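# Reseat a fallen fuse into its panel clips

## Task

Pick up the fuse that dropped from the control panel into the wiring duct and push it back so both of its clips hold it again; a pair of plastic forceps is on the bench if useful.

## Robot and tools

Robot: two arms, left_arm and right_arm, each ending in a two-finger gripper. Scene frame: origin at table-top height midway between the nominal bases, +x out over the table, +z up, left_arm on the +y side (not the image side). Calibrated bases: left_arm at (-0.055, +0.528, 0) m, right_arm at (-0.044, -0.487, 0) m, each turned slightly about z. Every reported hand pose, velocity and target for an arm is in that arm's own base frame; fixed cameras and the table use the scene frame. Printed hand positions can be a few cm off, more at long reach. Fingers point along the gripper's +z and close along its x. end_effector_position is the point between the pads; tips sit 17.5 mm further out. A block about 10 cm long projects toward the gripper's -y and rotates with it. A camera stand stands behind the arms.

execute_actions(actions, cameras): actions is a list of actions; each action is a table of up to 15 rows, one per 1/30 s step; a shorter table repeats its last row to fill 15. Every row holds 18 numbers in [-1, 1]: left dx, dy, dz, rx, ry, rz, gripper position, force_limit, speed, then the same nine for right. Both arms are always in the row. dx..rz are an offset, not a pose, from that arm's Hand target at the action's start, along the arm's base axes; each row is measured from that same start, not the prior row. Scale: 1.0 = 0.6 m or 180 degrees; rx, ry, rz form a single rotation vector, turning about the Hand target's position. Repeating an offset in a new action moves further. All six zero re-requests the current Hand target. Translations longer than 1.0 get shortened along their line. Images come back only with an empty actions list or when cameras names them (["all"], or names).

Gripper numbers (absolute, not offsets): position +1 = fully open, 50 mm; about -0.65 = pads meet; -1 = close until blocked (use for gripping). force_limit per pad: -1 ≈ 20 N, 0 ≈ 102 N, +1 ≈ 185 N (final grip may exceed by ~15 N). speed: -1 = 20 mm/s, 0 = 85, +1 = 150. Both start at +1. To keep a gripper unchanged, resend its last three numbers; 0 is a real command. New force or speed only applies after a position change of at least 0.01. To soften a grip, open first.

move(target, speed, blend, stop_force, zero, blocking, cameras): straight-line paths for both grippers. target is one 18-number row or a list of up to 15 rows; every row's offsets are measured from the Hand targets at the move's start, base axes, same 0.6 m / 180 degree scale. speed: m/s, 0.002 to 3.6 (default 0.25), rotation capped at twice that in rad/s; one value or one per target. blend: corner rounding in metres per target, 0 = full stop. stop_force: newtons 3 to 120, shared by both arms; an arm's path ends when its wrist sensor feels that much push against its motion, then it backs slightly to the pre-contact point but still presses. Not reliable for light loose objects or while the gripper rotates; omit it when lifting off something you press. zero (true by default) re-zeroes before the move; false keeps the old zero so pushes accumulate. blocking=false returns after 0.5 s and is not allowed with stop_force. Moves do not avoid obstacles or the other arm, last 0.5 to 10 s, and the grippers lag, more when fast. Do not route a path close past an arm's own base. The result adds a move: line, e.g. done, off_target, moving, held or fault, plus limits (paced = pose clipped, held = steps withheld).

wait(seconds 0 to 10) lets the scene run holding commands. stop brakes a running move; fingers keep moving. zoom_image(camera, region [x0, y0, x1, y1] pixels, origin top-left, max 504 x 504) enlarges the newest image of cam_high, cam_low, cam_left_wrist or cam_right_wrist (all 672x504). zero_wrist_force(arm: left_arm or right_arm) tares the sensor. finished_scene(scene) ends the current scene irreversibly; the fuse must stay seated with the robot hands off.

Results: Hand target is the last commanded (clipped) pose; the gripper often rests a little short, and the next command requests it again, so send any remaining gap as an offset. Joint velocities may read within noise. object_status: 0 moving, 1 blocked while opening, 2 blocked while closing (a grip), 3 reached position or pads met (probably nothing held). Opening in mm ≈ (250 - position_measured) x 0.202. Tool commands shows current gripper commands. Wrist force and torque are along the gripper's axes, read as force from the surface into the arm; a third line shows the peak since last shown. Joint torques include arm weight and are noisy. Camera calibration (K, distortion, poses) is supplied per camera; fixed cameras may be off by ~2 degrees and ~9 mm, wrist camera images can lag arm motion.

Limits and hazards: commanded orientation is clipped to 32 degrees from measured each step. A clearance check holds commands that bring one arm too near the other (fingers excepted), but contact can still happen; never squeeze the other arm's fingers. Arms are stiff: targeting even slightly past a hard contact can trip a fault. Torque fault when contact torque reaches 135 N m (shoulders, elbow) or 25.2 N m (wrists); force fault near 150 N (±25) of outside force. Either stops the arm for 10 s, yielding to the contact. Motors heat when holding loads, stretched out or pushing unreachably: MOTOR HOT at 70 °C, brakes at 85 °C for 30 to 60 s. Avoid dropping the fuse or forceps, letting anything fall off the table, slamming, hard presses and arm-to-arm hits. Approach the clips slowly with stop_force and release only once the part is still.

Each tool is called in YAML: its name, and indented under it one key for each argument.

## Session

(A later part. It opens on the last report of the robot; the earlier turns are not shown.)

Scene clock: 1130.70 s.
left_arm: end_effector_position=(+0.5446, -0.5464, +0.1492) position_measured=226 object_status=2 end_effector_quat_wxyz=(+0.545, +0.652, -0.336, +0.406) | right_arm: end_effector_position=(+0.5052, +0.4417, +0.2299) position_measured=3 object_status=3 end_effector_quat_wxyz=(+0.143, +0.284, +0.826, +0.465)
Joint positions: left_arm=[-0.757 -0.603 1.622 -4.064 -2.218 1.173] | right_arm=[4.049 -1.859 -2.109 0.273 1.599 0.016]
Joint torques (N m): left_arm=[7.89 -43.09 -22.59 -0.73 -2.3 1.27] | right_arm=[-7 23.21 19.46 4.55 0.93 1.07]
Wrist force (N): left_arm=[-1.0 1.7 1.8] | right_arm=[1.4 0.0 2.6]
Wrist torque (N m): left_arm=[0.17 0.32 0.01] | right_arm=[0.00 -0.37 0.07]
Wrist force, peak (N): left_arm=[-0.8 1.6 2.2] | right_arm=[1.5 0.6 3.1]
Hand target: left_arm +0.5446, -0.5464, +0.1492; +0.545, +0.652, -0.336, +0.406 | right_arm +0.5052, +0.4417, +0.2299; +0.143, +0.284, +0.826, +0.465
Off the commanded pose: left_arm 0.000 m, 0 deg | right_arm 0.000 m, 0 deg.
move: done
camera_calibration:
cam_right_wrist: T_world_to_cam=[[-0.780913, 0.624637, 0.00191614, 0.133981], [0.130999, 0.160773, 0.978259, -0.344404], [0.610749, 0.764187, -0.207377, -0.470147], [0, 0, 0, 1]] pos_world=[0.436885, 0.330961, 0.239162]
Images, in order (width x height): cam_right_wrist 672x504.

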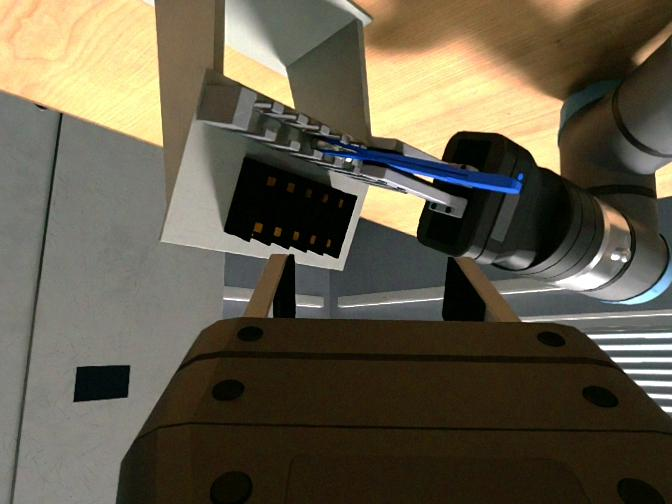

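move:
  target: [-0.0134,-0.0001,0.0067,0,0,0,-1,-1,-1,0,0,0,0,0,0,1,-1,0]
  speed: 0.015
  cameras: ["cam_right_wrist"]

zoom_image:
  camera: "cam_right_wrist"
  region: [300, 110, 400, 180]

Scene clock: 1136.07 s.
left_arm: end_effector_position=(+0.5366, -0.5465, +0.1532) position_measured=226 object_status=2 end_effector_quat_wxyz=(+0.545, +0.652, -0.336, +0.406) | right_arm: end_effector_position=(+0.5052, +0.4417, +0.2299) position_measured=3 object_status=3 end_effector_quat_wxyz=(+0.143, +0.284, +0.826, +0.465)
Joint positions: left_arm=[-0.767 -0.62 1.647 -4.074 -2.208 1.172] | right_arm=[4.049 -1.859 -2.109 0.273 1.599 0.016]
Joint torques (N m): left_arm=[-6.03 -67.39 -7.62 -3.92 2.6 -1.1] | right_arm=[-6.76 22.97 18.87 4.6 0.94 1.1]
Wrist force (N): left_arm=[-0.9 1.5 2.1] | right_arm=[1.6 0.3 2.8]
Wrist torque (N m): left_arm=[0.14 0.31 0.09] | right_arm=[0.04 -0.42 0.07]
Wrist force, peak (N): left_arm=[-1.1 1.9 1.8] | right_arm=[1.8 0.3 3.0]
Hand target: left_arm +0.5365, -0.5465, +0.1532; +0.545, +0.652, -0.336, +0.406 | right_arm +0.5052, +0.4417, +0.2299; +0.143, +0.284, +0.826, +0.465
Off the commanded pose: left_arm 0.000 m, 0 deg | right_arm 0.000 m, 0 deg.
move: done
camera_calibration:
cam_right_wrist: T_world_to_cam=[[-0.780913, 0.624637, 0.00191614, 0.133981], [0.130999, 0.160773, 0.978259, -0.344404], [0.610749, 0.764187, -0.207377, -0.470147], [0, 0, 0, 1]] pos_world=[0.436885, 0.330961, 0.239162]
Images, in order (width x height): cam_right_wrist 672x504.

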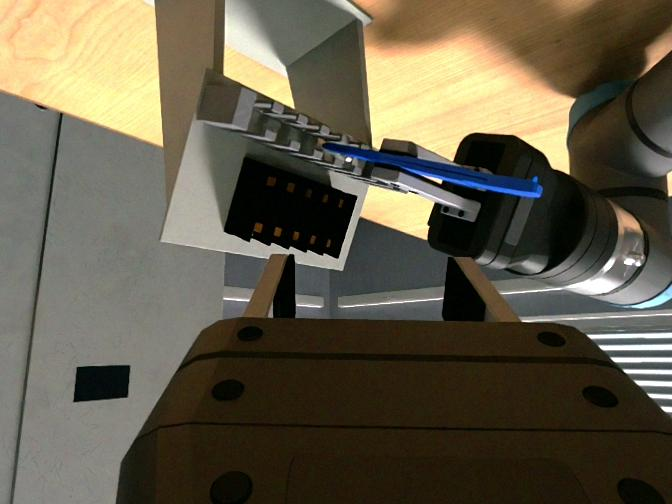

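Scaled by 5.040 from the camera's 672x504 image, which has a finer 960x720 frame.

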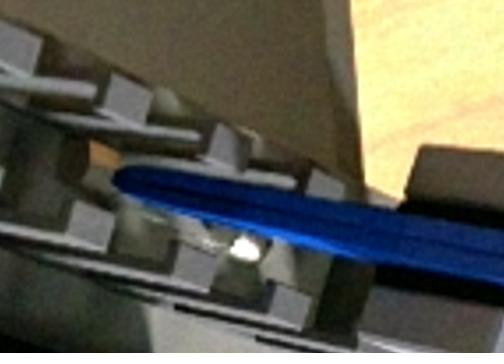

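move:
  target:
    - [-0.0007,0,-0.0015,0,0,0,-0.30,-1,-1,0,0,0,0,0,0,1,-1,0]
    - [0.0141,0.0001,-0.0089,0,0,0,-0.30,-1,-1,0,0,0,0,0,0,1,-1,0]
  speed: 0.02
  cameras: ["cam_right_wrist"]

zoom_image:
  camera: "cam_right_wrist"
  region: [300, 110, 400, 180]

Scene clock: 1155.00 s.
left_arm: end_effector_position=(+0.5449, -0.5464, +0.1479) position_measured=198 object_status=3 end_effector_quat_wxyz=(+0.545, +0.652, -0.336, +0.406) | right_arm: end_effector_position=(+0.5052, +0.4417, +0.2299) position_measured=3 object_status=3 end_effector_quat_wxyz=(+0.143, +0.284, +0.826, +0.465)
Joint positions: left_arm=[-0.757 -0.6 1.62 -4.065 -2.219 1.173] | right_arm=[4.049 -1.859 -2.109 0.273 1.599 0.016]
Joint torques (N m): left_arm=[7.71 -43.35 -23.35 -0.85 -2.28 1.4] | right_arm=[-6.71 22.78 18.59 4.6 0.91 1.08]
Wrist force (N): left_arm=[-1.0 1.7 1.8] | right_arm=[1.4 0.3 2.7]
Wrist torque (N m): left_arm=[0.16 0.33 0.01] | right_arm=[0.05 -0.38 0.06]
Wrist force, peak (N): left_arm=[-1.3 1.7 1.9] | right_arm=[1.6 0.3 3.2]
Hand target: left_arm +0.5450, -0.5464, +0.1479; +0.545, +0.652, -0.336, +0.406 | right_arm +0.5052, +0.4417, +0.2299; +0.143, +0.284, +0.826, +0.465
Off the commanded pose: left_arm 0.000 m, 0 deg | right_arm 0.000 m, 0 deg.
move: done
camera_calibration:
cam_right_wrist: T_world_to_cam=[[-0.780913, 0.624637, 0.00191614, 0.133981], [0.130999, 0.160773, 0.978259, -0.344404], [0.610749, 0.764187, -0.207377, -0.470147], [0, 0, 0, 1]] pos_world=[0.436885, 0.330961, 0.239162]
Images, in order (width x height): cam_right_wrist 672x504.

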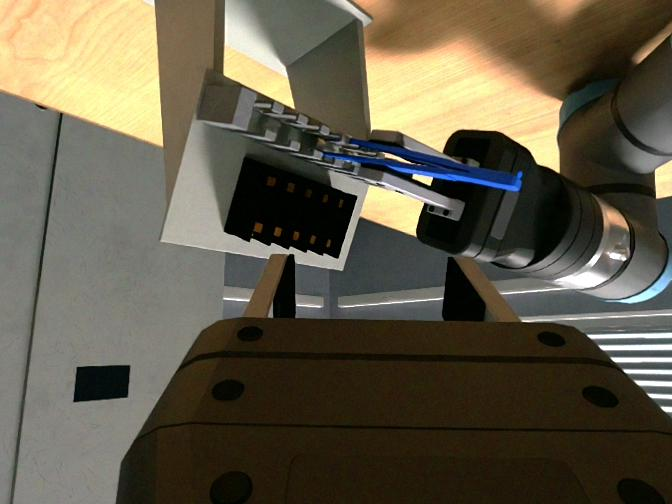

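Scaled by 5.040 from the camera's 672x504 image, which has a finer 960x720 frame.

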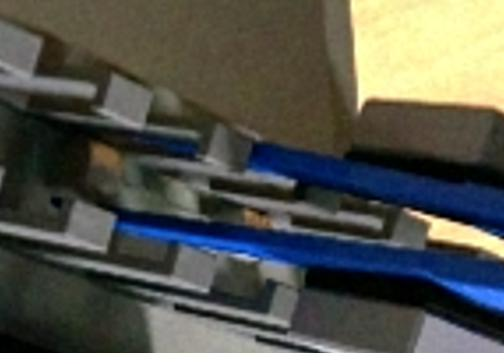

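move:
  target: [0,0,0,0,0,0,-1,-1,-1,0,0,0,0,0,0,1,-1,0]
  cameras: ["cam_right_wrist"]

zoom_image:
  camera: "cam_right_wrist"
  region: [300, 110, 400, 180]

move:
  target: [-0.0089,-0.0001,0.0045,0,0,0,-1,-1,-1,0,0,0,0,0,0,1,-1,0]
  speed: 0.012
  cameras: ["cam_right_wrist"]

zoom_image:
  camera: "cam_right_wrist"
  region: [300, 110, 400, 180]

Scene clock: 1162.03 s.
left_arm: end_effector_position=(+0.5450, -0.5464, +0.1479) position_measured=227 object_status=2 end_effector_quat_wxyz=(+0.545, +0.652, -0.336, +0.406) | right_arm: end_effector_position=(+0.5052, +0.4417, +0.2299) position_measured=3 object_status=3 end_effector_quat_wxyz=(+0.143, +0.284, +0.826, +0.465)
Joint positions: left_arm=[-0.757 -0.6 1.62 -4.065 -2.219 1.173] | right_arm=[4.049 -1.859 -2.109 0.273 1.599 0.016]
Joint torques (N m): left_arm=[7.4 -43.31 -22.73 -0.94 -2.22 1.34] | right_arm=[-7.06 22.61 18.31 4.66 0.95 1.15]
Wrist force (N): left_arm=[-0.7 1.3 1.9] | right_arm=[1.6 0.3 2.6]
Wrist torque (N m): left_arm=[0.13 0.32 0.02] | right_arm=[0.04 -0.41 0.06]
Wrist force, peak (N): left_arm=[-0.9 1.7 2.1] | right_arm=[1.5 0.6 3.1]
Hand target: left_arm +0.5450, -0.5464, +0.1479; +0.545, +0.652, -0.336, +0.406 | right_arm +0.5052, +0.4417, +0.2299; +0.143, +0.284, +0.826, +0.465
Off the commanded pose: left_arm 0.000 m, 0 deg | right_arm 0.000 m, 0 deg.
move: done
camera_calibration:
cam_right_wrist: T_world_to_cam=[[-0.780913, 0.624637, 0.00191614, 0.133981], [0.130999, 0.160773, 0.978259, -0.344404], [0.610749, 0.764187, -0.207377, -0.470147], [0, 0, 0, 1]] pos_world=[0.436885, 0.330961, 0.239162]
Images, in order (width x height): cam_right_wrist 672x504.

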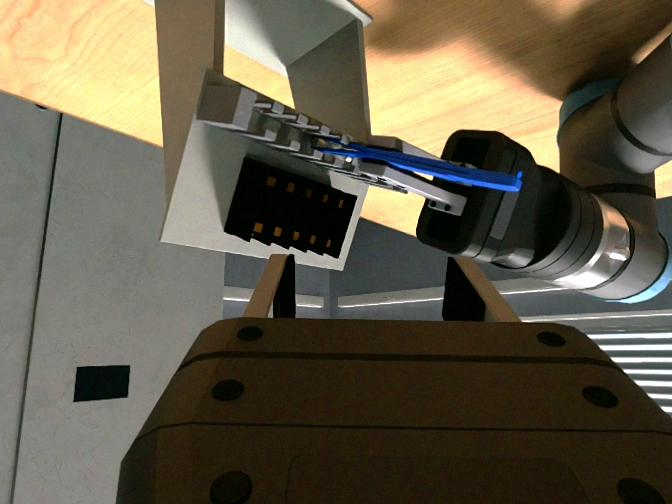

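Scaled by 5.040 from the camera's 672x504 image, which has a finer 960x720 frame.

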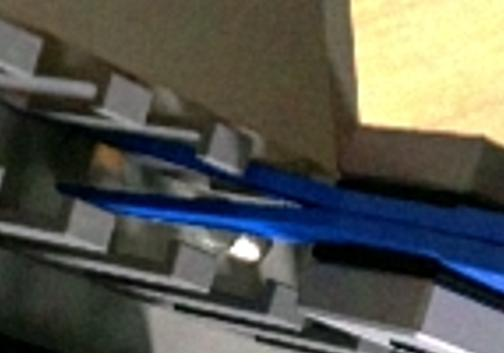

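Scene clock: 1162.87 s.
left_arm: end_effector_position=(+0.5397, -0.5465, +0.1506) position_measured=227 object_status=2 end_effector_quat_wxyz=(+0.545, +0.652, -0.336, +0.406) | right_arm: end_effector_position=(+0.5052, +0.4417, +0.2299) position_measured=3 object_status=3 end_effector_quat_wxyz=(+0.143, +0.284, +0.826, +0.465)
Joint positions: left_arm=[-0.763 -0.611 1.636 -4.072 -2.212 1.172] | right_arm=[4.049 -1.859 -2.109 0.273 1.599 0.016]
Joint torques (N m): left_arm=[-6.48 -68.06 -6.51 -3.96 2.44 -1.28] | right_arm=[-6.6 22.98 18 4.61 0.89 1.07]
Wrist force (N): left_arm=[-1.0 1.3 1.9] | right_arm=[1.3 0.3 2.5]
Wrist torque (N m): left_arm=[0.12 0.33 0.09] | right_arm=[0.04 -0.37 0.07]
Wrist force, peak (N): left_arm=[-0.7 2.2 1.8] | right_arm=[1.7 0.5 3.1]
Hand target: left_arm +0.5396, -0.5465, +0.1506; +0.545, +0.652, -0.336, +0.406 | right_arm +0.5052, +0.4417, +0.2299; +0.143, +0.284, +0.826, +0.465
Off the commanded pose: left_arm 0.000 m, 0 deg | right_arm 0.000 m, 0 deg.
move: done
camera_calibration:
cam_right_wrist: T_world_to_cam=[[-0.780913, 0.624637, 0.00191614, 0.133981], [0.130999, 0.160773, 0.978259, -0.344404], [0.610749, 0.764187, -0.207377, -0.470147], [0, 0, 0, 1]] pos_world=[0.436885, 0.330961, 0.239162]
Images, in order (width x height): cam_right_wrist 672x504.

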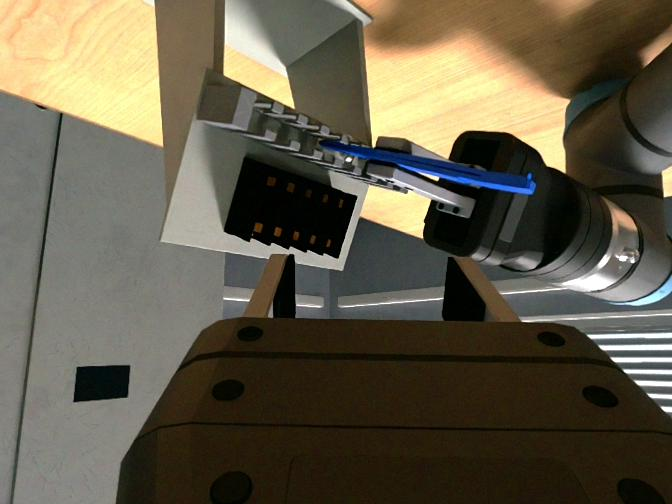

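Scaled by 5.040 from the camera's 672x504 image, which has a finer 960x720 frame.

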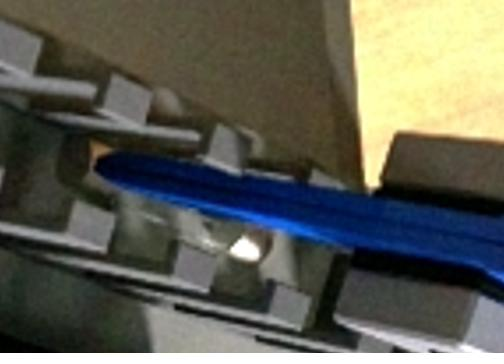

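move:
  target:
    - [0,0,0,0,0,0,-0.30,-1,-1,0,0,0,0,0,0,1,-1,0]

move:
  target: [0.0149,0.0001,-0.0074,0,0,0,-0.30,-1,-1,0,0,0,0,0,0,1,-1,0]
  speed: 0.01
  stop_force: 3
  cameras: ["cam_right_wrist"]

zoom_image:
  camera: "cam_right_wrist"
  region: [300, 110, 400, 180]

Scene clock: 1167.63 s.
left_arm: end_effector_position=(+0.5396, -0.5465, +0.1506) position_measured=198 object_status=0 end_effector_quat_wxyz=(+0.545, +0.652, -0.336, +0.406) | right_arm: end_effector_position=(+0.5052, +0.4417, +0.2299) position_measured=3 object_status=3 end_effector_quat_wxyz=(+0.143, +0.284, +0.826, +0.465)
Joint positions: left_arm=[-0.763 -0.611 1.637 -4.072 -2.212 1.172] | right_arm=[4.049 -1.859 -2.109 0.273 1.599 0.016]
Joint torques (N m): left_arm=[-5.71 -68.06 -7.45 -3.9 2.7 -1.14] | right_arm=[-6.9 22.41 18.32 4.57 0.89 1.07]
Wrist force (N): left_arm=[-0.9 1.4 1.8] | right_arm=[1.7 0.3 2.8]
Wrist torque (N m): left_arm=[0.12 0.31 0.10] | right_arm=[0.04 -0.43 0.06]
Wrist force, peak (N): left_arm=[-1.1 1.5 2.2] | right_arm=[1.6 0.3 3.1]
Hand target: left_arm +0.5396, -0.5465, +0.1506; +0.545, +0.652, -0.336, +0.406 | right_arm +0.5052, +0.4417, +0.2299; +0.143, +0.284, +0.826, +0.465
Off the commanded pose: left_arm 0.000 m, 0 deg | right_arm 0.000 m, 0 deg.
move: done

Scene clock: 1169.47 s.
left_arm: end_effector_position=(+0.5486, -0.5464, +0.1462) position_measured=198 object_status=3 end_effector_quat_wxyz=(+0.545, +0.652, -0.336, +0.406) | right_arm: end_effector_position=(+0.5052, +0.4417, +0.2299) position_measured=3 object_status=3 end_effector_quat_wxyz=(+0.143, +0.284, +0.826, +0.465)
Joint positions: left_arm=[-0.752 -0.593 1.608 -4.061 -2.223 1.174] | right_arm=[4.049 -1.859 -2.109 0.273 1.599 0.016]
Joint torques (N m): left_arm=[7.24 -43.39 -23.78 -0.71 -2.26 1.41] | right_arm=[-7.13 23.26 18.38 4.68 0.95 1.1]
Wrist force (N): left_arm=[-1.1 1.8 2.0] | right_arm=[1.6 0.3 2.6]
Wrist torque (N m): left_arm=[0.16 0.33 0.01] | right_arm=[0.04 -0.40 0.06]
Wrist force, peak (N): left_arm=[-1.1 1.8 2.0] | right_arm=[1.7 -0.1 3.0]
Hand target: left_arm +0.5486, -0.5464, +0.1462; +0.545, +0.652, -0.336, +0.406 | right_arm +0.5052, +0.4417, +0.2299; +0.143, +0.284, +0.826, +0.465
Off the commanded pose: left_arm 0.000 m, 0 deg | right_arm 0.000 m, 0 deg.
move: done
camera_calibration:
cam_right_wrist: T_world_to_cam=[[-0.780913, 0.624637, 0.00191614, 0.133981], [0.130999, 0.160773, 0.978259, -0.344404], [0.610749, 0.764187, -0.207377, -0.470147], [0, 0, 0, 1]] pos_world=[0.436885, 0.330961, 0.239162]
Images, in order (width x height): cam_right_wrist 672x504.

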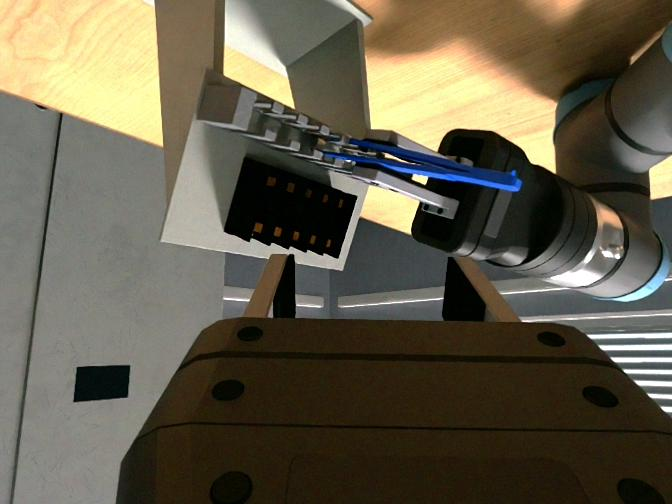

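Scaled by 5.040 from the camera's 672x504 image, which has a finer 960x720 frame.

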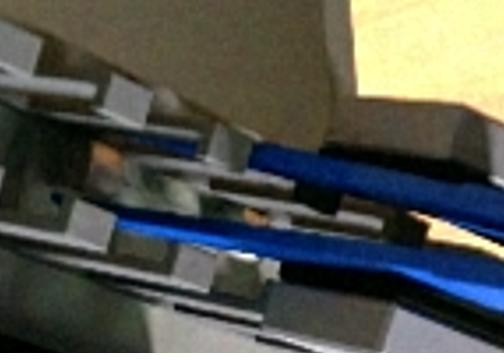

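move:
  target:
    - [-0.0388,-0.0002,0.0193,0,0,0,-0.30,-1,-1,0,0,0,0,0,0,1,-1,0]
    - [-0.0384,0.0146,0.0200,0,0,0,-0.30,-1,-1,0,0,0,0,0,0,1,-1,0]
  speed: 0.06
  cameras: ["cam_right_wrist"]

zoom_image:
  camera: "cam_right_wrist"
  region: [300, 110, 400, 180]

Scene clock: 1199.13 s.
left_arm: end_effector_position=(+0.5255, -0.5377, +0.1582) position_measured=198 object_status=3 end_effector_quat_wxyz=(+0.545, +0.652, -0.336, +0.406) | right_arm: end_effector_position=(+0.5052, +0.4417, +0.2299) position_measured=3 object_status=3 end_effector_quat_wxyz=(+0.143, +0.284, +0.826, +0.465)
Joint positions: left_arm=[-0.77 -0.647 1.696 -4.096 -2.206 1.172] | right_arm=[4.049 -1.859 -2.109 0.273 1.599 0.016]
Joint torques (N m): left_arm=[7.41 -65.28 -5.78 -4.04 -2.27 1.38] | right_arm=[-7.1 23.11 18.22 4.67 0.92 1.12]
Wrist force (N): left_arm=[-1.1 1.3 2.0] | right_arm=[1.3 0.3 2.6]
Wrist torque (N m): left_arm=[0.10 0.34 0.00] | right_arm=[0.04 -0.38 0.06]
Wrist force, peak (N): left_arm=[-1.1 1.6 2.7] | right_arm=[1.8 0.3 3.0]
Hand target: left_arm +0.5255, -0.5376, +0.1582; +0.545, +0.652, -0.336, +0.406 | right_arm +0.5052, +0.4417, +0.2299; +0.143, +0.284, +0.826, +0.465
Off the commanded pose: left_arm 0.000 m, 0 deg | right_arm 0.000 m, 0 deg.
move: done
camera_calibration:
cam_right_wrist: T_world_to_cam=[[-0.780913, 0.624637, 0.00191614, 0.133981], [0.130999, 0.160773, 0.978259, -0.344404], [0.610749, 0.764187, -0.207377, -0.470147], [0, 0, 0, 1]] pos_world=[0.436885, 0.330961, 0.239162]
Images, in order (width x height): cam_right_wrist 672x504.

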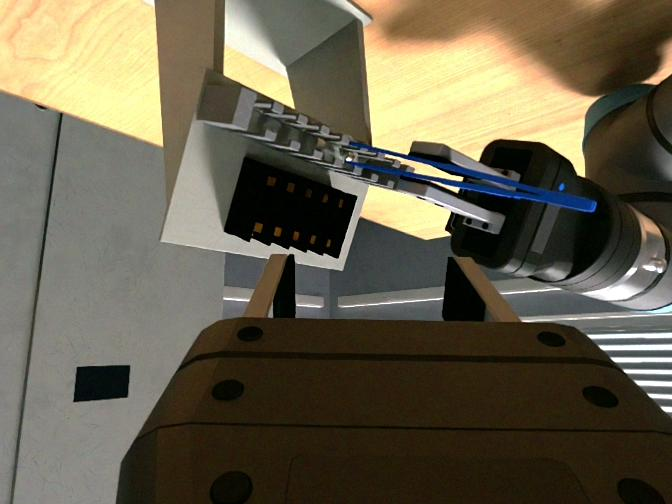

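Scaled by 5.040 from the camera's 672x504 image, which has a finer 960x720 frame.

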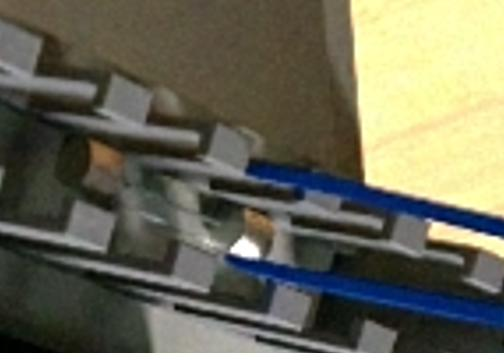

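move:
  target: [-0.0179,-0.0001,0.0089,0,0,0,-0.30,-1,-1,0,0,0,0,0,0,1,-1,0]
  speed: 0.06
  cameras: ["cam_right_wrist","cam_left_wrist","cam_low"]

zoom_image:
  camera: "cam_right_wrist"
  region: [300, 100, 500, 240]

zoom_image:
  camera: "cam_right_wrist"
  region: [300, 110, 400, 180]

Scene clock: 1208.90 s.
left_arm: end_effector_position=(+0.5149, -0.5377, +0.1635) position_measured=198 object_status=3 end_effector_quat_wxyz=(+0.545, +0.652, -0.336, +0.406) | right_arm: end_effector_position=(+0.5052, +0.4417, +0.2299) position_measured=3 object_status=3 end_effector_quat_wxyz=(+0.143, +0.284, +0.826, +0.465)
Joint positions: left_arm=[-0.784 -0.669 1.729 -4.108 -2.192 1.17] | right_arm=[4.049 -1.859 -2.109 0.273 1.599 0.016]
Joint torques (N m): left_arm=[-6.31 -66.45 -6.69 -4.17 2.38 -1.18] | right_arm=[-7.32 22.95 17.64 4.62 0.88 1.03]
Wrist force (N): left_arm=[-0.8 1.3 2.0] | right_arm=[1.5 0.2 3.0]
Wrist torque (N m): left_arm=[0.10 0.31 0.09] | right_arm=[0.04 -0.39 0.06]
Wrist force, peak (N): left_arm=[-1.1 1.6 2.0] | right_arm=[1.7 0.3 3.0]
Hand target: left_arm +0.5148, -0.5377, +0.1635; +0.545, +0.652, -0.336, +0.406 | right_arm +0.5052, +0.4417, +0.2299; +0.143, +0.284, +0.826, +0.465
Off the commanded pose: left_arm 0.000 m, 0 deg | right_arm 0.000 m, 0 deg.
move: done
camera_calibration:
cam_left_wrist: T_world_to_cam=[[0.451332, -0.00316852, 0.89235, -0.371474], [-0.87553, 0.191705, 0.443506, 0.493895], [-0.172473, -0.981448, 0.0837485, -0.318839], [0, 0, 0, 1]] pos_world=[0.545087, -0.408782, 0.139142]
cam_right_wrist: T_world_to_cam=[[-0.780913, 0.624637, 0.00191614, 0.133981], [0.130999, 0.160773, 0.978259, -0.344404], [0.610749, 0.764187, -0.207377, -0.470147], [0, 0, 0, 1]] pos_world=[0.436885, 0.330961, 0.239162]
Images, in order (width x height): cam_low 672x504, cam_left_wrist 672x504, cam_right_wrist 672x504.

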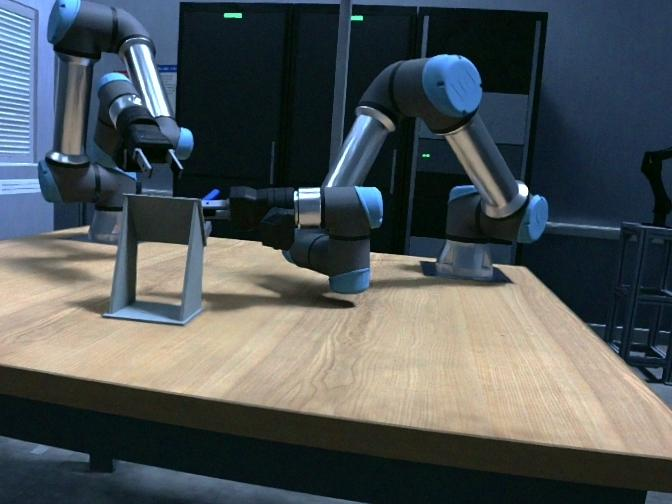

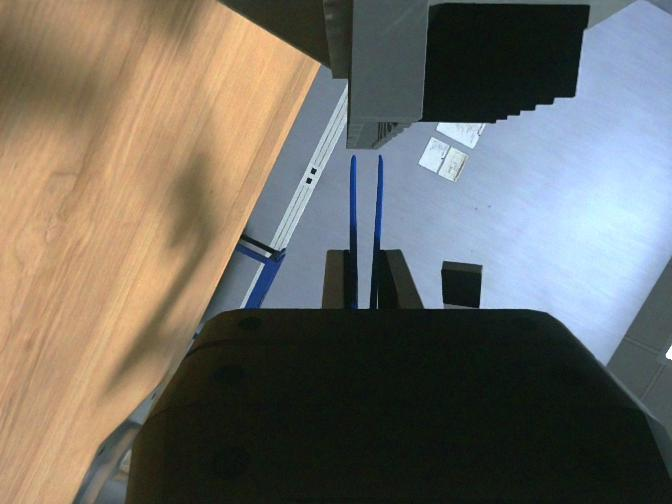

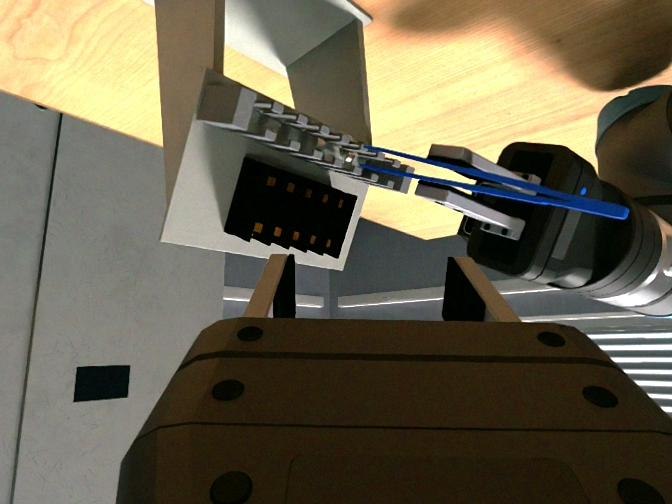

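Scaled by 2.520 from the camera's 672x504 image, which has a finer 960x720 frame.

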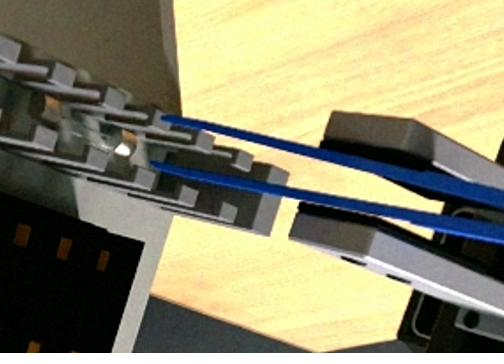

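Scaled by 5.040 from the camera's 672x504 image, which has a finer 960x720 frame.

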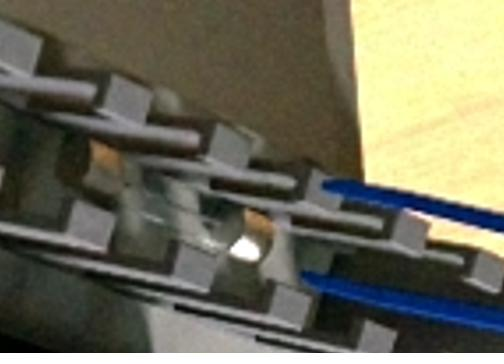

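move:
  target:
    - [0,0.0133,0,0,0,0,-1,-1,-1,0,0,0,0,0,0,1,-1,0]
  speed: 0.05
  cameras: ["cam_right_wrist"]

zoom_image:
  camera: "cam_right_wrist"
  region: [300, 110, 400, 180]

Scene clock: 1250.93 s.
left_arm: end_effector_position=(+0.5148, -0.5298, +0.1635) position_measured=229 object_status=2 end_effector_quat_wxyz=(+0.545, +0.652, -0.336, +0.406) | right_arm: end_effector_position=(+0.5052, +0.4417, +0.2299) position_measured=3 object_status=3 end_effector_quat_wxyz=(+0.143, +0.284, +0.826, +0.465)
Joint positions: left_arm=[-0.773 -0.674 1.743 -4.116 -2.202 1.171] | right_arm=[4.049 -1.859 -2.109 0.273 1.599 0.016]
Joint torques (N m): left_arm=[8.12 -65.09 -5.33 -4.08 -2.27 1.33] | right_arm=[-6.82 22.78 17.63 4.61 0.93 1.09]
Wrist force (N): left_arm=[-0.9 1.2 2.0] | right_arm=[1.6 0.1 3.0]
Wrist torque (N m): left_arm=[0.08 0.32 0.00] | right_arm=[0.02 -0.42 0.06]
Wrist force, peak (N): left_arm=[-1.0 1.6 2.4] | right_arm=[1.9 0.3 3.1]
Hand target: left_arm +0.5148, -0.5297, +0.1635; +0.545, +0.652, -0.336, +0.406 | right_arm +0.5052, +0.4417, +0.2299; +0.143, +0.284, +0.826, +0.465
Off the commanded pose: left_arm 0.000 m, 0 deg | right_arm 0.000 m, 0 deg.
move: done
camera_calibration:
cam_right_wrist: T_world_to_cam=[[-0.780913, 0.624637, 0.00191614, 0.133981], [0.130999, 0.160773, 0.978259, -0.344404], [0.610749, 0.764187, -0.207377, -0.470147], [0, 0, 0, 1]] pos_world=[0.436885, 0.330961, 0.239162]
Images, in order (width x height): cam_right_wrist 672x504.

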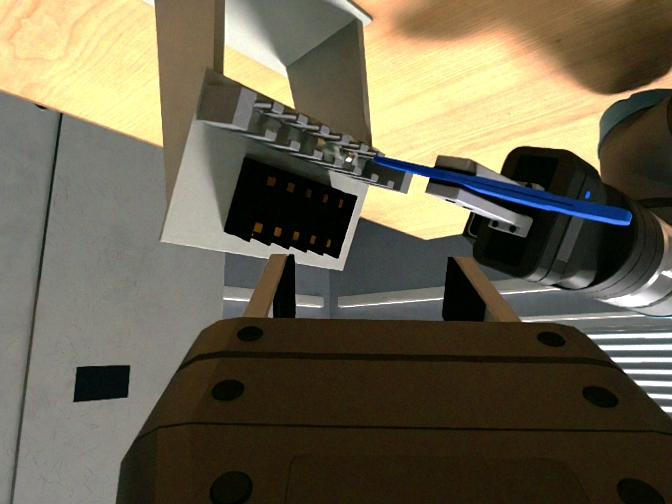

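Scaled by 5.040 from the camera's 672x504 image, which has a finer 960x720 frame.

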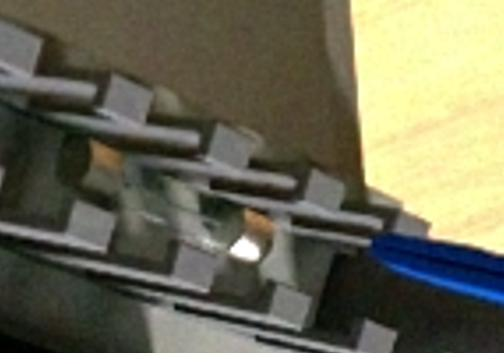

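move:
  target:
    - [0,-0.0025,0,0,0,0,-1,-1,-1,0,0,0,0,0,0,1,-1,0]
    - [0.0328,-0.0023,-0.0163,0,0,0,-1,-1,-1,0,0,0,0,0,0,1,-1,0]
  speed: 0.03
  stop_force: 3
  cameras: ["cam_right_wrist"]

zoom_image:
  camera: "cam_right_wrist"
  region: [300, 110, 400, 180]

Scene clock: 1257.27 s.
left_arm: end_effector_position=(+0.5345, -0.5311, +0.1537) position_measured=229 object_status=2 end_effector_quat_wxyz=(+0.545, +0.652, -0.336, +0.406) | right_arm: end_effector_position=(+0.5052, +0.4417, +0.2299) position_measured=3 object_status=3 end_effector_quat_wxyz=(+0.143, +0.284, +0.826, +0.465)
Joint positions: left_arm=[-0.75 -0.633 1.68 -4.092 -2.226 1.174] | right_arm=[4.049 -1.859 -2.109 0.273 1.599 0.016]
Joint torques (N m): left_arm=[7.48 -41.92 -23.04 -0.78 -2.26 1.2] | right_arm=[-6.96 23.22 17.28 4.63 0.91 1.2]
Wrist force (N): left_arm=[-0.8 1.5 1.8] | right_arm=[1.6 0.3 2.6]
Wrist torque (N m): left_arm=[0.12 0.35 0.00] | right_arm=[0.05 -0.41 0.06]
Wrist force, peak (N): left_arm=[-1.0 2.0 2.1] | right_arm=[1.8 0.4 3.1]
Hand target: left_arm +0.5345, -0.5311, +0.1537; +0.545, +0.652, -0.336, +0.406 | right_arm +0.5052, +0.4417, +0.2299; +0.143, +0.284, +0.826, +0.465
Off the commanded pose: left_arm 0.000 m, 0 deg | right_arm 0.000 m, 0 deg.
move: done
camera_calibration:
cam_right_wrist: T_world_to_cam=[[-0.780913, 0.624637, 0.00191614, 0.133981], [0.130999, 0.160773, 0.978259, -0.344404], [0.610749, 0.764187, -0.207377, -0.470147], [0, 0, 0, 1]] pos_world=[0.436885, 0.330961, 0.239162]
Images, in order (width x height): cam_right_wrist 672x504.

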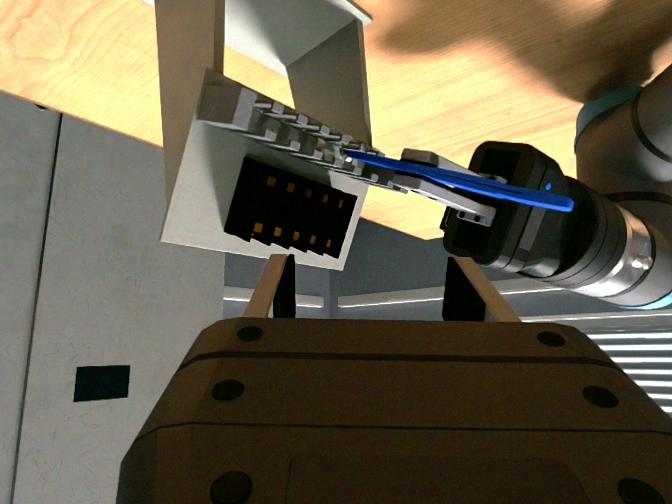

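Scaled by 5.040 from the camera's 672x504 image, which has a finer 960x720 frame.

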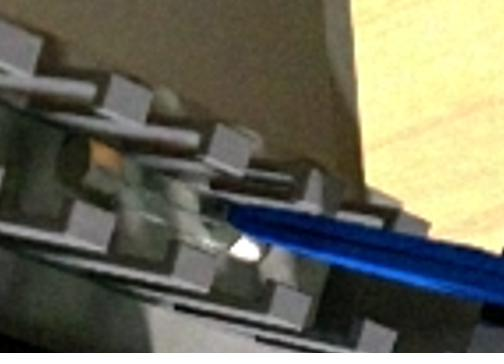

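move:
  target:
    - [0,-0.0110,0,0,0,0,-1,-1,-1,0,0,0,0,0,0,1,-1,0]
  speed: 0.03
  stop_force: 5
  cameras: ["cam_right_wrist"]

zoom_image:
  camera: "cam_right_wrist"
  region: [300, 110, 400, 180]

Scene clock: 1271.60 s.
left_arm: end_effector_position=(+0.5345, -0.5377, +0.1537) position_measured=229 object_status=2 end_effector_quat_wxyz=(+0.545, +0.652, -0.336, +0.406) | right_arm: end_effector_position=(+0.5052, +0.4417, +0.2299) position_measured=3 object_status=3 end_effector_quat_wxyz=(+0.143, +0.284, +0.826, +0.465)
Joint positions: left_arm=[-0.758 -0.629 1.668 -4.086 -2.217 1.173] | right_arm=[4.049 -1.859 -2.109 0.273 1.599 0.016]
Joint torques (N m): left_arm=[-6.48 -41.68 -22.79 -0.78 2.49 -1.34] | right_arm=[-6.71 23.11 16.96 4.67 0.91 1.07]
Wrist force (N): left_arm=[-0.6 1.2 1.8] | right_arm=[1.1 0.3 3.1]
Wrist torque (N m): left_arm=[0.11 0.36 0.10] | right_arm=[0.05 -0.33 0.06]
Wrist force, peak (N): left_arm=[-0.7 1.7 2.0] | right_arm=[1.9 0.3 2.9]
Hand target: left_arm +0.5345, -0.5377, +0.1537; +0.545, +0.652, -0.336, +0.406 | right_arm +0.5052, +0.4417, +0.2299; +0.143, +0.284, +0.826, +0.465
Off the commanded pose: left_arm 0.000 m, 0 deg | right_arm 0.000 m, 0 deg.
move: done
camera_calibration:
cam_right_wrist: T_world_to_cam=[[-0.780913, 0.624637, 0.00191614, 0.133981], [0.130999, 0.160773, 0.978259, -0.344404], [0.610749, 0.764187, -0.207377, -0.470147], [0, 0, 0, 1]] pos_world=[0.436885, 0.330961, 0.239162]
Images, in order (width x height): cam_right_wrist 672x504.

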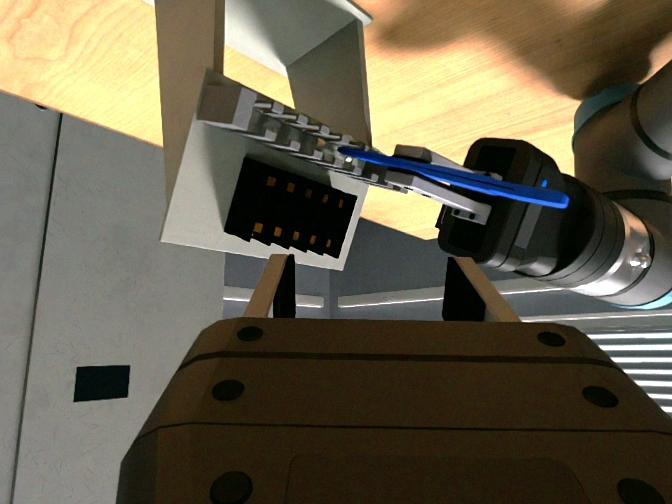

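Scaled by 5.040 from the camera's 672x504 image, which has a finer 960x720 frame.

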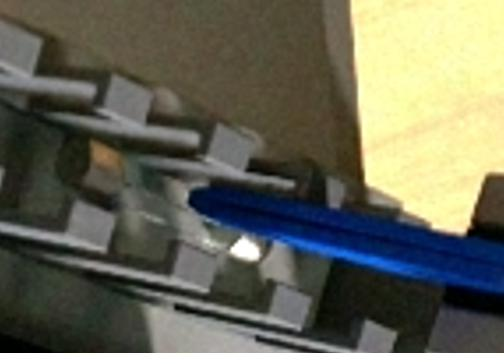

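move:
  target:
    - [0,-0.0100,0,0,0,0,-1,-1,-1,0,0,0,0,0,0,1,-1,0]
  speed: 0.02
  stop_force: 4
  cameras: ["cam_right_wrist"]

zoom_image:
  camera: "cam_right_wrist"
  region: [300, 110, 400, 180]

Scene clock: 1277.30 s.
left_arm: end_effector_position=(+0.5345, -0.5437, +0.1537) position_measured=229 object_status=2 end_effector_quat_wxyz=(+0.545, +0.652, -0.336, +0.406) | right_arm: end_effector_position=(+0.5052, +0.4417, +0.2299) position_measured=3 object_status=3 end_effector_quat_wxyz=(+0.143, +0.284, +0.826, +0.465)
Joint positions: left_arm=[-0.766 -0.625 1.658 -4.08 -2.209 1.172] | right_arm=[4.049 -1.859 -2.109 0.273 1.599 0.016]
Joint torques (N m): left_arm=[-6.23 -41.74 -22.95 -0.91 2.68 -1.24] | right_arm=[-7.51 23.08 16.4 4.64 1 1.01]
Wrist force (N): left_arm=[-0.9 1.4 1.9] | right_arm=[1.5 0.1 2.9]
Wrist torque (N m): left_arm=[0.13 0.32 0.09] | right_arm=[0.02 -0.39 0.06]
Wrist force, peak (N): left_arm=[-1.0 1.4 2.2] | right_arm=[1.8 0.4 3.1]
Hand target: left_arm +0.5345, -0.5437, +0.1537; +0.545, +0.652, -0.336, +0.406 | right_arm +0.5052, +0.4417, +0.2299; +0.143, +0.284, +0.826, +0.465
Off the commanded pose: left_arm 0.000 m, 0 deg | right_arm 0.000 m, 0 deg.
move: done
camera_calibration:
cam_right_wrist: T_world_to_cam=[[-0.780913, 0.624637, 0.00191614, 0.133981], [0.130999, 0.160773, 0.978259, -0.344404], [0.610749, 0.764187, -0.207377, -0.470147], [0, 0, 0, 1]] pos_world=[0.436885, 0.330961, 0.239162]
Images, in order (width x height): cam_right_wrist 672x504.

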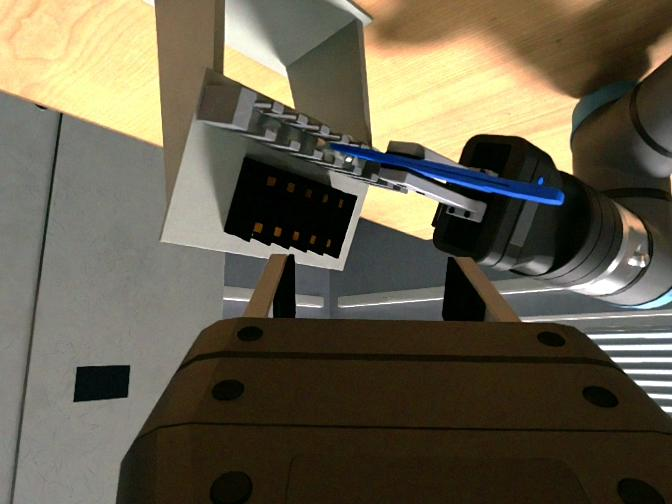

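Scaled by 5.040 from the camera's 672x504 image, which has a finer 960x720 frame.

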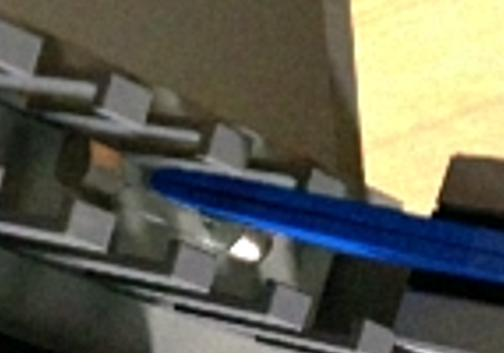

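move:
  target:
    - [0,0.0187,0,0,0,0,-1,-1,-1,0,0,0,0,0,0,1,-1,0]
    - [-0.0336,0.0185,0.0167,0,0,0,-1,-1,-1,0,0,0,0,0,0,1,-1,0]
    - [-0.0336,0.0186,0.0167,0,0,0,-0.3,-1,-1,0,0,0,0,0,0,1,-1,0]
  speed: 0.06

move:
  target: [0.0298,0.0002,-0.0149,0,0,0,-0.3,-1,-1,0,0,0,0,0,0,1,-1,0]
  speed: 0.02
  stop_force: 3
  cameras: ["cam_right_wrist"]

zoom_image:
  camera: "cam_right_wrist"
  region: [300, 110, 400, 180]

Scene clock: 1303.23 s.
left_arm: end_effector_position=(+0.5143, -0.5325, +0.1637) position_measured=198 object_status=3 end_effector_quat_wxyz=(+0.545, +0.652, -0.336, +0.406) | right_arm: end_effector_position=(+0.5052, +0.4417, +0.2299) position_measured=3 object_status=3 end_effector_quat_wxyz=(+0.143, +0.284, +0.826, +0.465)
Joint positions: left_arm=[-0.777 -0.673 1.739 -4.113 -2.198 1.171] | right_arm=[4.049 -1.859 -2.109 0.273 1.599 0.016]
Joint torques (N m): left_arm=[-6.72 -64.73 -5.97 -4.13 2.57 -1.28] | right_arm=[-7.09 23.21 15.83 4.55 0.9 0.98]
Wrist force (N): left_arm=[-1.0 1.4 1.9] | right_arm=[1.3 0.1 2.7]
Wrist torque (N m): left_arm=[0.12 0.32 0.10] | right_arm=[0.02 -0.36 0.06]
Wrist force, peak (N): left_arm=[-1.2 1.9 5.0] | right_arm=[1.6 0.3 3.1]
Hand target: left_arm +0.5143, -0.5325, +0.1637; +0.545, +0.652, -0.336, +0.406 | right_arm +0.5052, +0.4417, +0.2299; +0.143, +0.284, +0.826, +0.465
Off the commanded pose: left_arm 0.000 m, 0 deg | right_arm 0.000 m, 0 deg.
move: done

Scene clock: 1305.13 s.
left_arm: end_effector_position=(+0.5322, -0.5324, +0.1548) position_measured=198 object_status=3 end_effector_quat_wxyz=(+0.545, +0.652, -0.336, +0.406) | right_arm: end_effector_position=(+0.5052, +0.4417, +0.2299) position_measured=3 object_status=3 end_effector_quat_wxyz=(+0.143, +0.284, +0.826, +0.465)
Joint positions: left_arm=[-0.754 -0.636 1.684 -4.094 -2.221 1.173] | right_arm=[4.049 -1.859 -2.109 0.273 1.599 0.016]
Joint torques (N m): left_arm=[7.13 -41.39 -23.34 -0.83 -2.44 1.37] | right_arm=[-6.57 23.2 16.62 4.67 0.93 1.18]
Wrist force (N): left_arm=[-1.2 1.4 2.0] | right_arm=[1.4 0.1 2.8]
Wrist torque (N m): left_arm=[0.12 0.35 -0.01] | right_arm=[0.02 -0.37 0.06]
Wrist force, peak (N): left_arm=[-1.2 1.7 2.0] | right_arm=[1.4 0.2 3.2]
Hand target: left_arm +0.5322, -0.5324, +0.1548; +0.545, +0.652, -0.336, +0.406 | right_arm +0.5052, +0.4417, +0.2299; +0.143, +0.284, +0.826, +0.465
Off the commanded pose: left_arm 0.000 m, 0 deg | right_arm 0.000 m, 0 deg.
move: done
camera_calibration:
cam_right_wrist: T_world_to_cam=[[-0.780913, 0.624637, 0.00191614, 0.133981], [0.130999, 0.160773, 0.978259, -0.344404], [0.610749, 0.764187, -0.207377, -0.470147], [0, 0, 0, 1]] pos_world=[0.436885, 0.330961, 0.239162]
Images, in order (width x height): cam_right_wrist 672x504.

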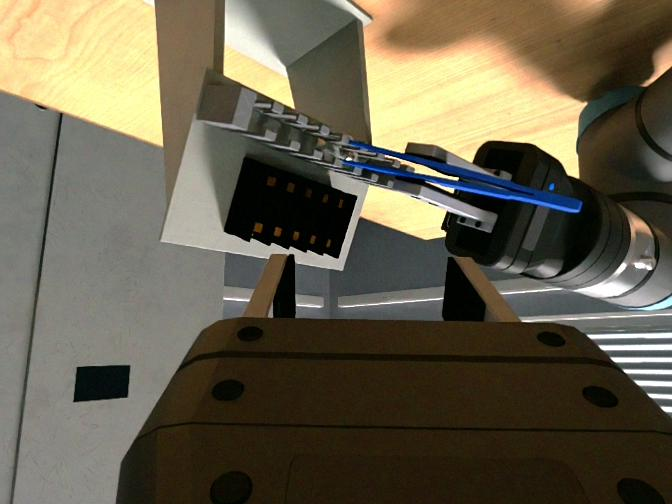

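Scaled by 5.040 from the camera's 672x504 image, which has a finer 960x720 frame.

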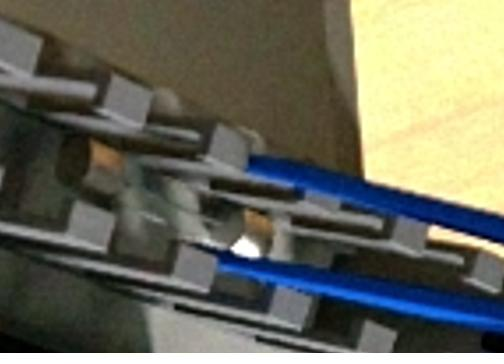

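move:
  target: [0,0.0117,0,0,0,0,-0.3,-1,-1,0,0,0,0,0,0,1,-1,0]
  speed: 0.012
  stop_force: 3
  cameras: ["cam_right_wrist"]

zoom_image:
  camera: "cam_right_wrist"
  region: [300, 110, 400, 180]

Scene clock: 1322.67 s.
left_arm: end_effector_position=(+0.5322, -0.5254, +0.1548) position_measured=198 object_status=3 end_effector_quat_wxyz=(+0.545, +0.652, -0.336, +0.406) | right_arm: end_effector_position=(+0.5052, +0.4417, +0.2299) position_measured=3 object_status=3 end_effector_quat_wxyz=(+0.143, +0.284, +0.826, +0.465)
Joint positions: left_arm=[-0.745 -0.641 1.696 -4.1 -2.231 1.174] | right_arm=[4.049 -1.859 -2.109 0.273 1.599 0.016]
Joint torques (N m): left_arm=[7.68 -65.79 -6.93 -4.05 -2.25 1.34] | right_arm=[-7.18 23.12 15.81 4.63 0.85 1.1]
Wrist force (N): left_arm=[-1.0 1.3 1.9] | right_arm=[2.0 0.0 2.8]
Wrist torque (N m): left_arm=[0.11 0.33 -0.01] | right_arm=[0.00 -0.47 0.06]
Wrist force, peak (N): left_arm=[-1.0 1.5 2.1] | right_arm=[1.6 0.3 3.2]
Hand target: left_arm +0.5322, -0.5254, +0.1548; +0.545, +0.652, -0.336, +0.406 | right_arm +0.5052, +0.4417, +0.2299; +0.143, +0.284, +0.826, +0.465
Off the commanded pose: left_arm 0.000 m, 0 deg | right_arm 0.000 m, 0 deg.
move: done
camera_calibration:
cam_right_wrist: T_world_to_cam=[[-0.780913, 0.624637, 0.00191614, 0.133981], [0.130999, 0.160773, 0.978259, -0.344404], [0.610749, 0.764187, -0.207377, -0.470147], [0, 0, 0, 1]] pos_world=[0.436885, 0.330961, 0.239162]
Images, in order (width x height): cam_right_wrist 672x504.

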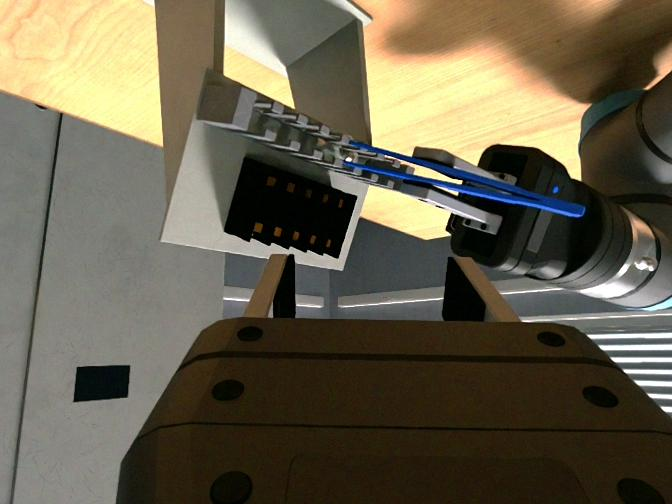

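Scaled by 5.040 from the camera's 672x504 image, which has a finer 960x720 frame.

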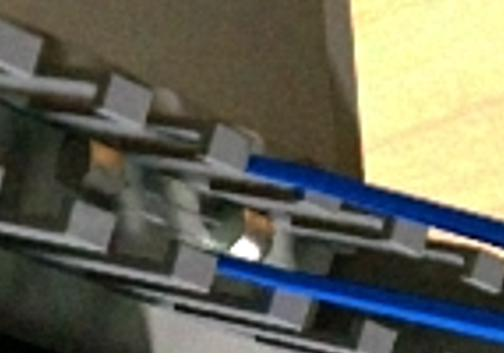

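move:
  target:
    - [0,-0.0117,0,0,0,0,-0.3,-1,-1,0,0,0,0,0,0,1,-1,0]
    - [-0.0671,-0.0117,0.0334,0,0,0,-0.3,-1,-1,0,0,0,0,0,0,1,-1,0]
    - [-0.1238,-0.0403,0.0627,0,0,0,-1,-1,-1,0,0,0,0,0,0,1,-1,0]
  speed: [0.03,0.08,0.15]
  cameras: ["cam_right_wrist"]

zoom_image:
  camera: "cam_right_wrist"
  region: [300, 100, 500, 240]

Scene clock: 1347.00 s.
left_arm: end_effector_position=(+0.4579, -0.5496, +0.1924) position_measured=229 object_status=2 end_effector_quat_wxyz=(+0.545, +0.652, -0.336, +0.406) | right_arm: end_effector_position=(+0.5052, +0.4417, +0.2299) position_measured=3 object_status=3 end_effector_quat_wxyz=(+0.143, +0.284, +0.826, +0.465)
Joint positions: left_arm=[-0.881 -0.779 1.871 -4.146 -2.095 1.159] | right_arm=[4.049 -1.859 -2.109 0.273 1.599 0.016]
Joint torques (N m): left_arm=[-6.71 -61.55 -6.47 -4.14 2.47 -1.21] | right_arm=[-6.91 23.13 15.95 4.62 0.91 1.04]
Wrist force (N): left_arm=[-0.9 1.3 2.1] | right_arm=[1.4 0.4 2.7]
Wrist torque (N m): left_arm=[0.11 0.31 0.12] | right_arm=[0.07 -0.38 0.07]
Wrist force, peak (N): left_arm=[-1.1 2.9 2.2] | right_arm=[1.6 0.3 3.1]
Hand target: left_arm +0.4579, -0.5496, +0.1924; +0.545, +0.652, -0.336, +0.406 | right_arm +0.5052, +0.4417, +0.2299; +0.143, +0.284, +0.826, +0.465
Off the commanded pose: left_arm 0.000 m, 0 deg | right_arm 0.000 m, 0 deg.
move: done
camera_calibration:
cam_right_wrist: T_world_to_cam=[[-0.780913, 0.624637, 0.00191614, 0.133981], [0.130999, 0.160773, 0.978259, -0.344404], [0.610749, 0.764187, -0.207377, -0.470147], [0, 0, 0, 1]] pos_world=[0.436885, 0.330961, 0.239162]
Images, in order (width x height): cam_right_wrist 672x504.

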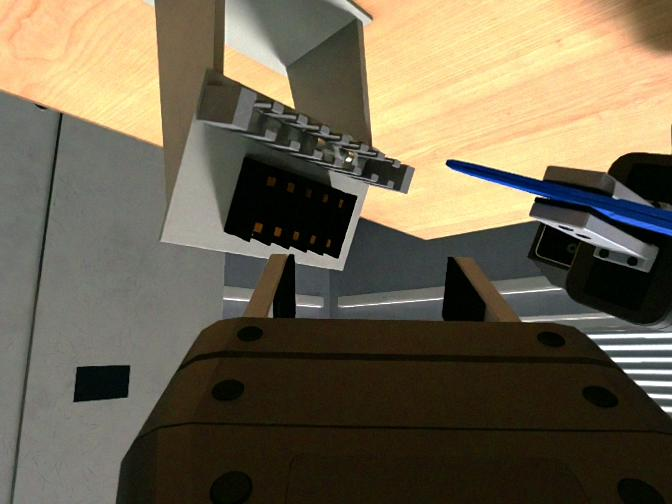

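Scaled by 2.520 from the camera's 672x504 image, which has a finer 960x720 frame.

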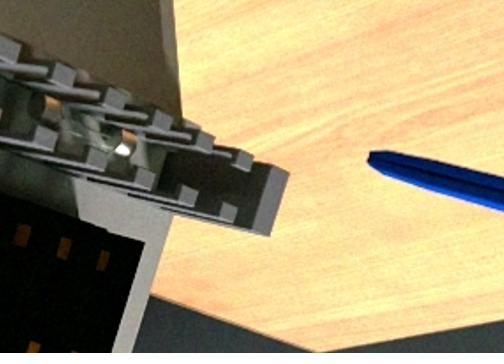

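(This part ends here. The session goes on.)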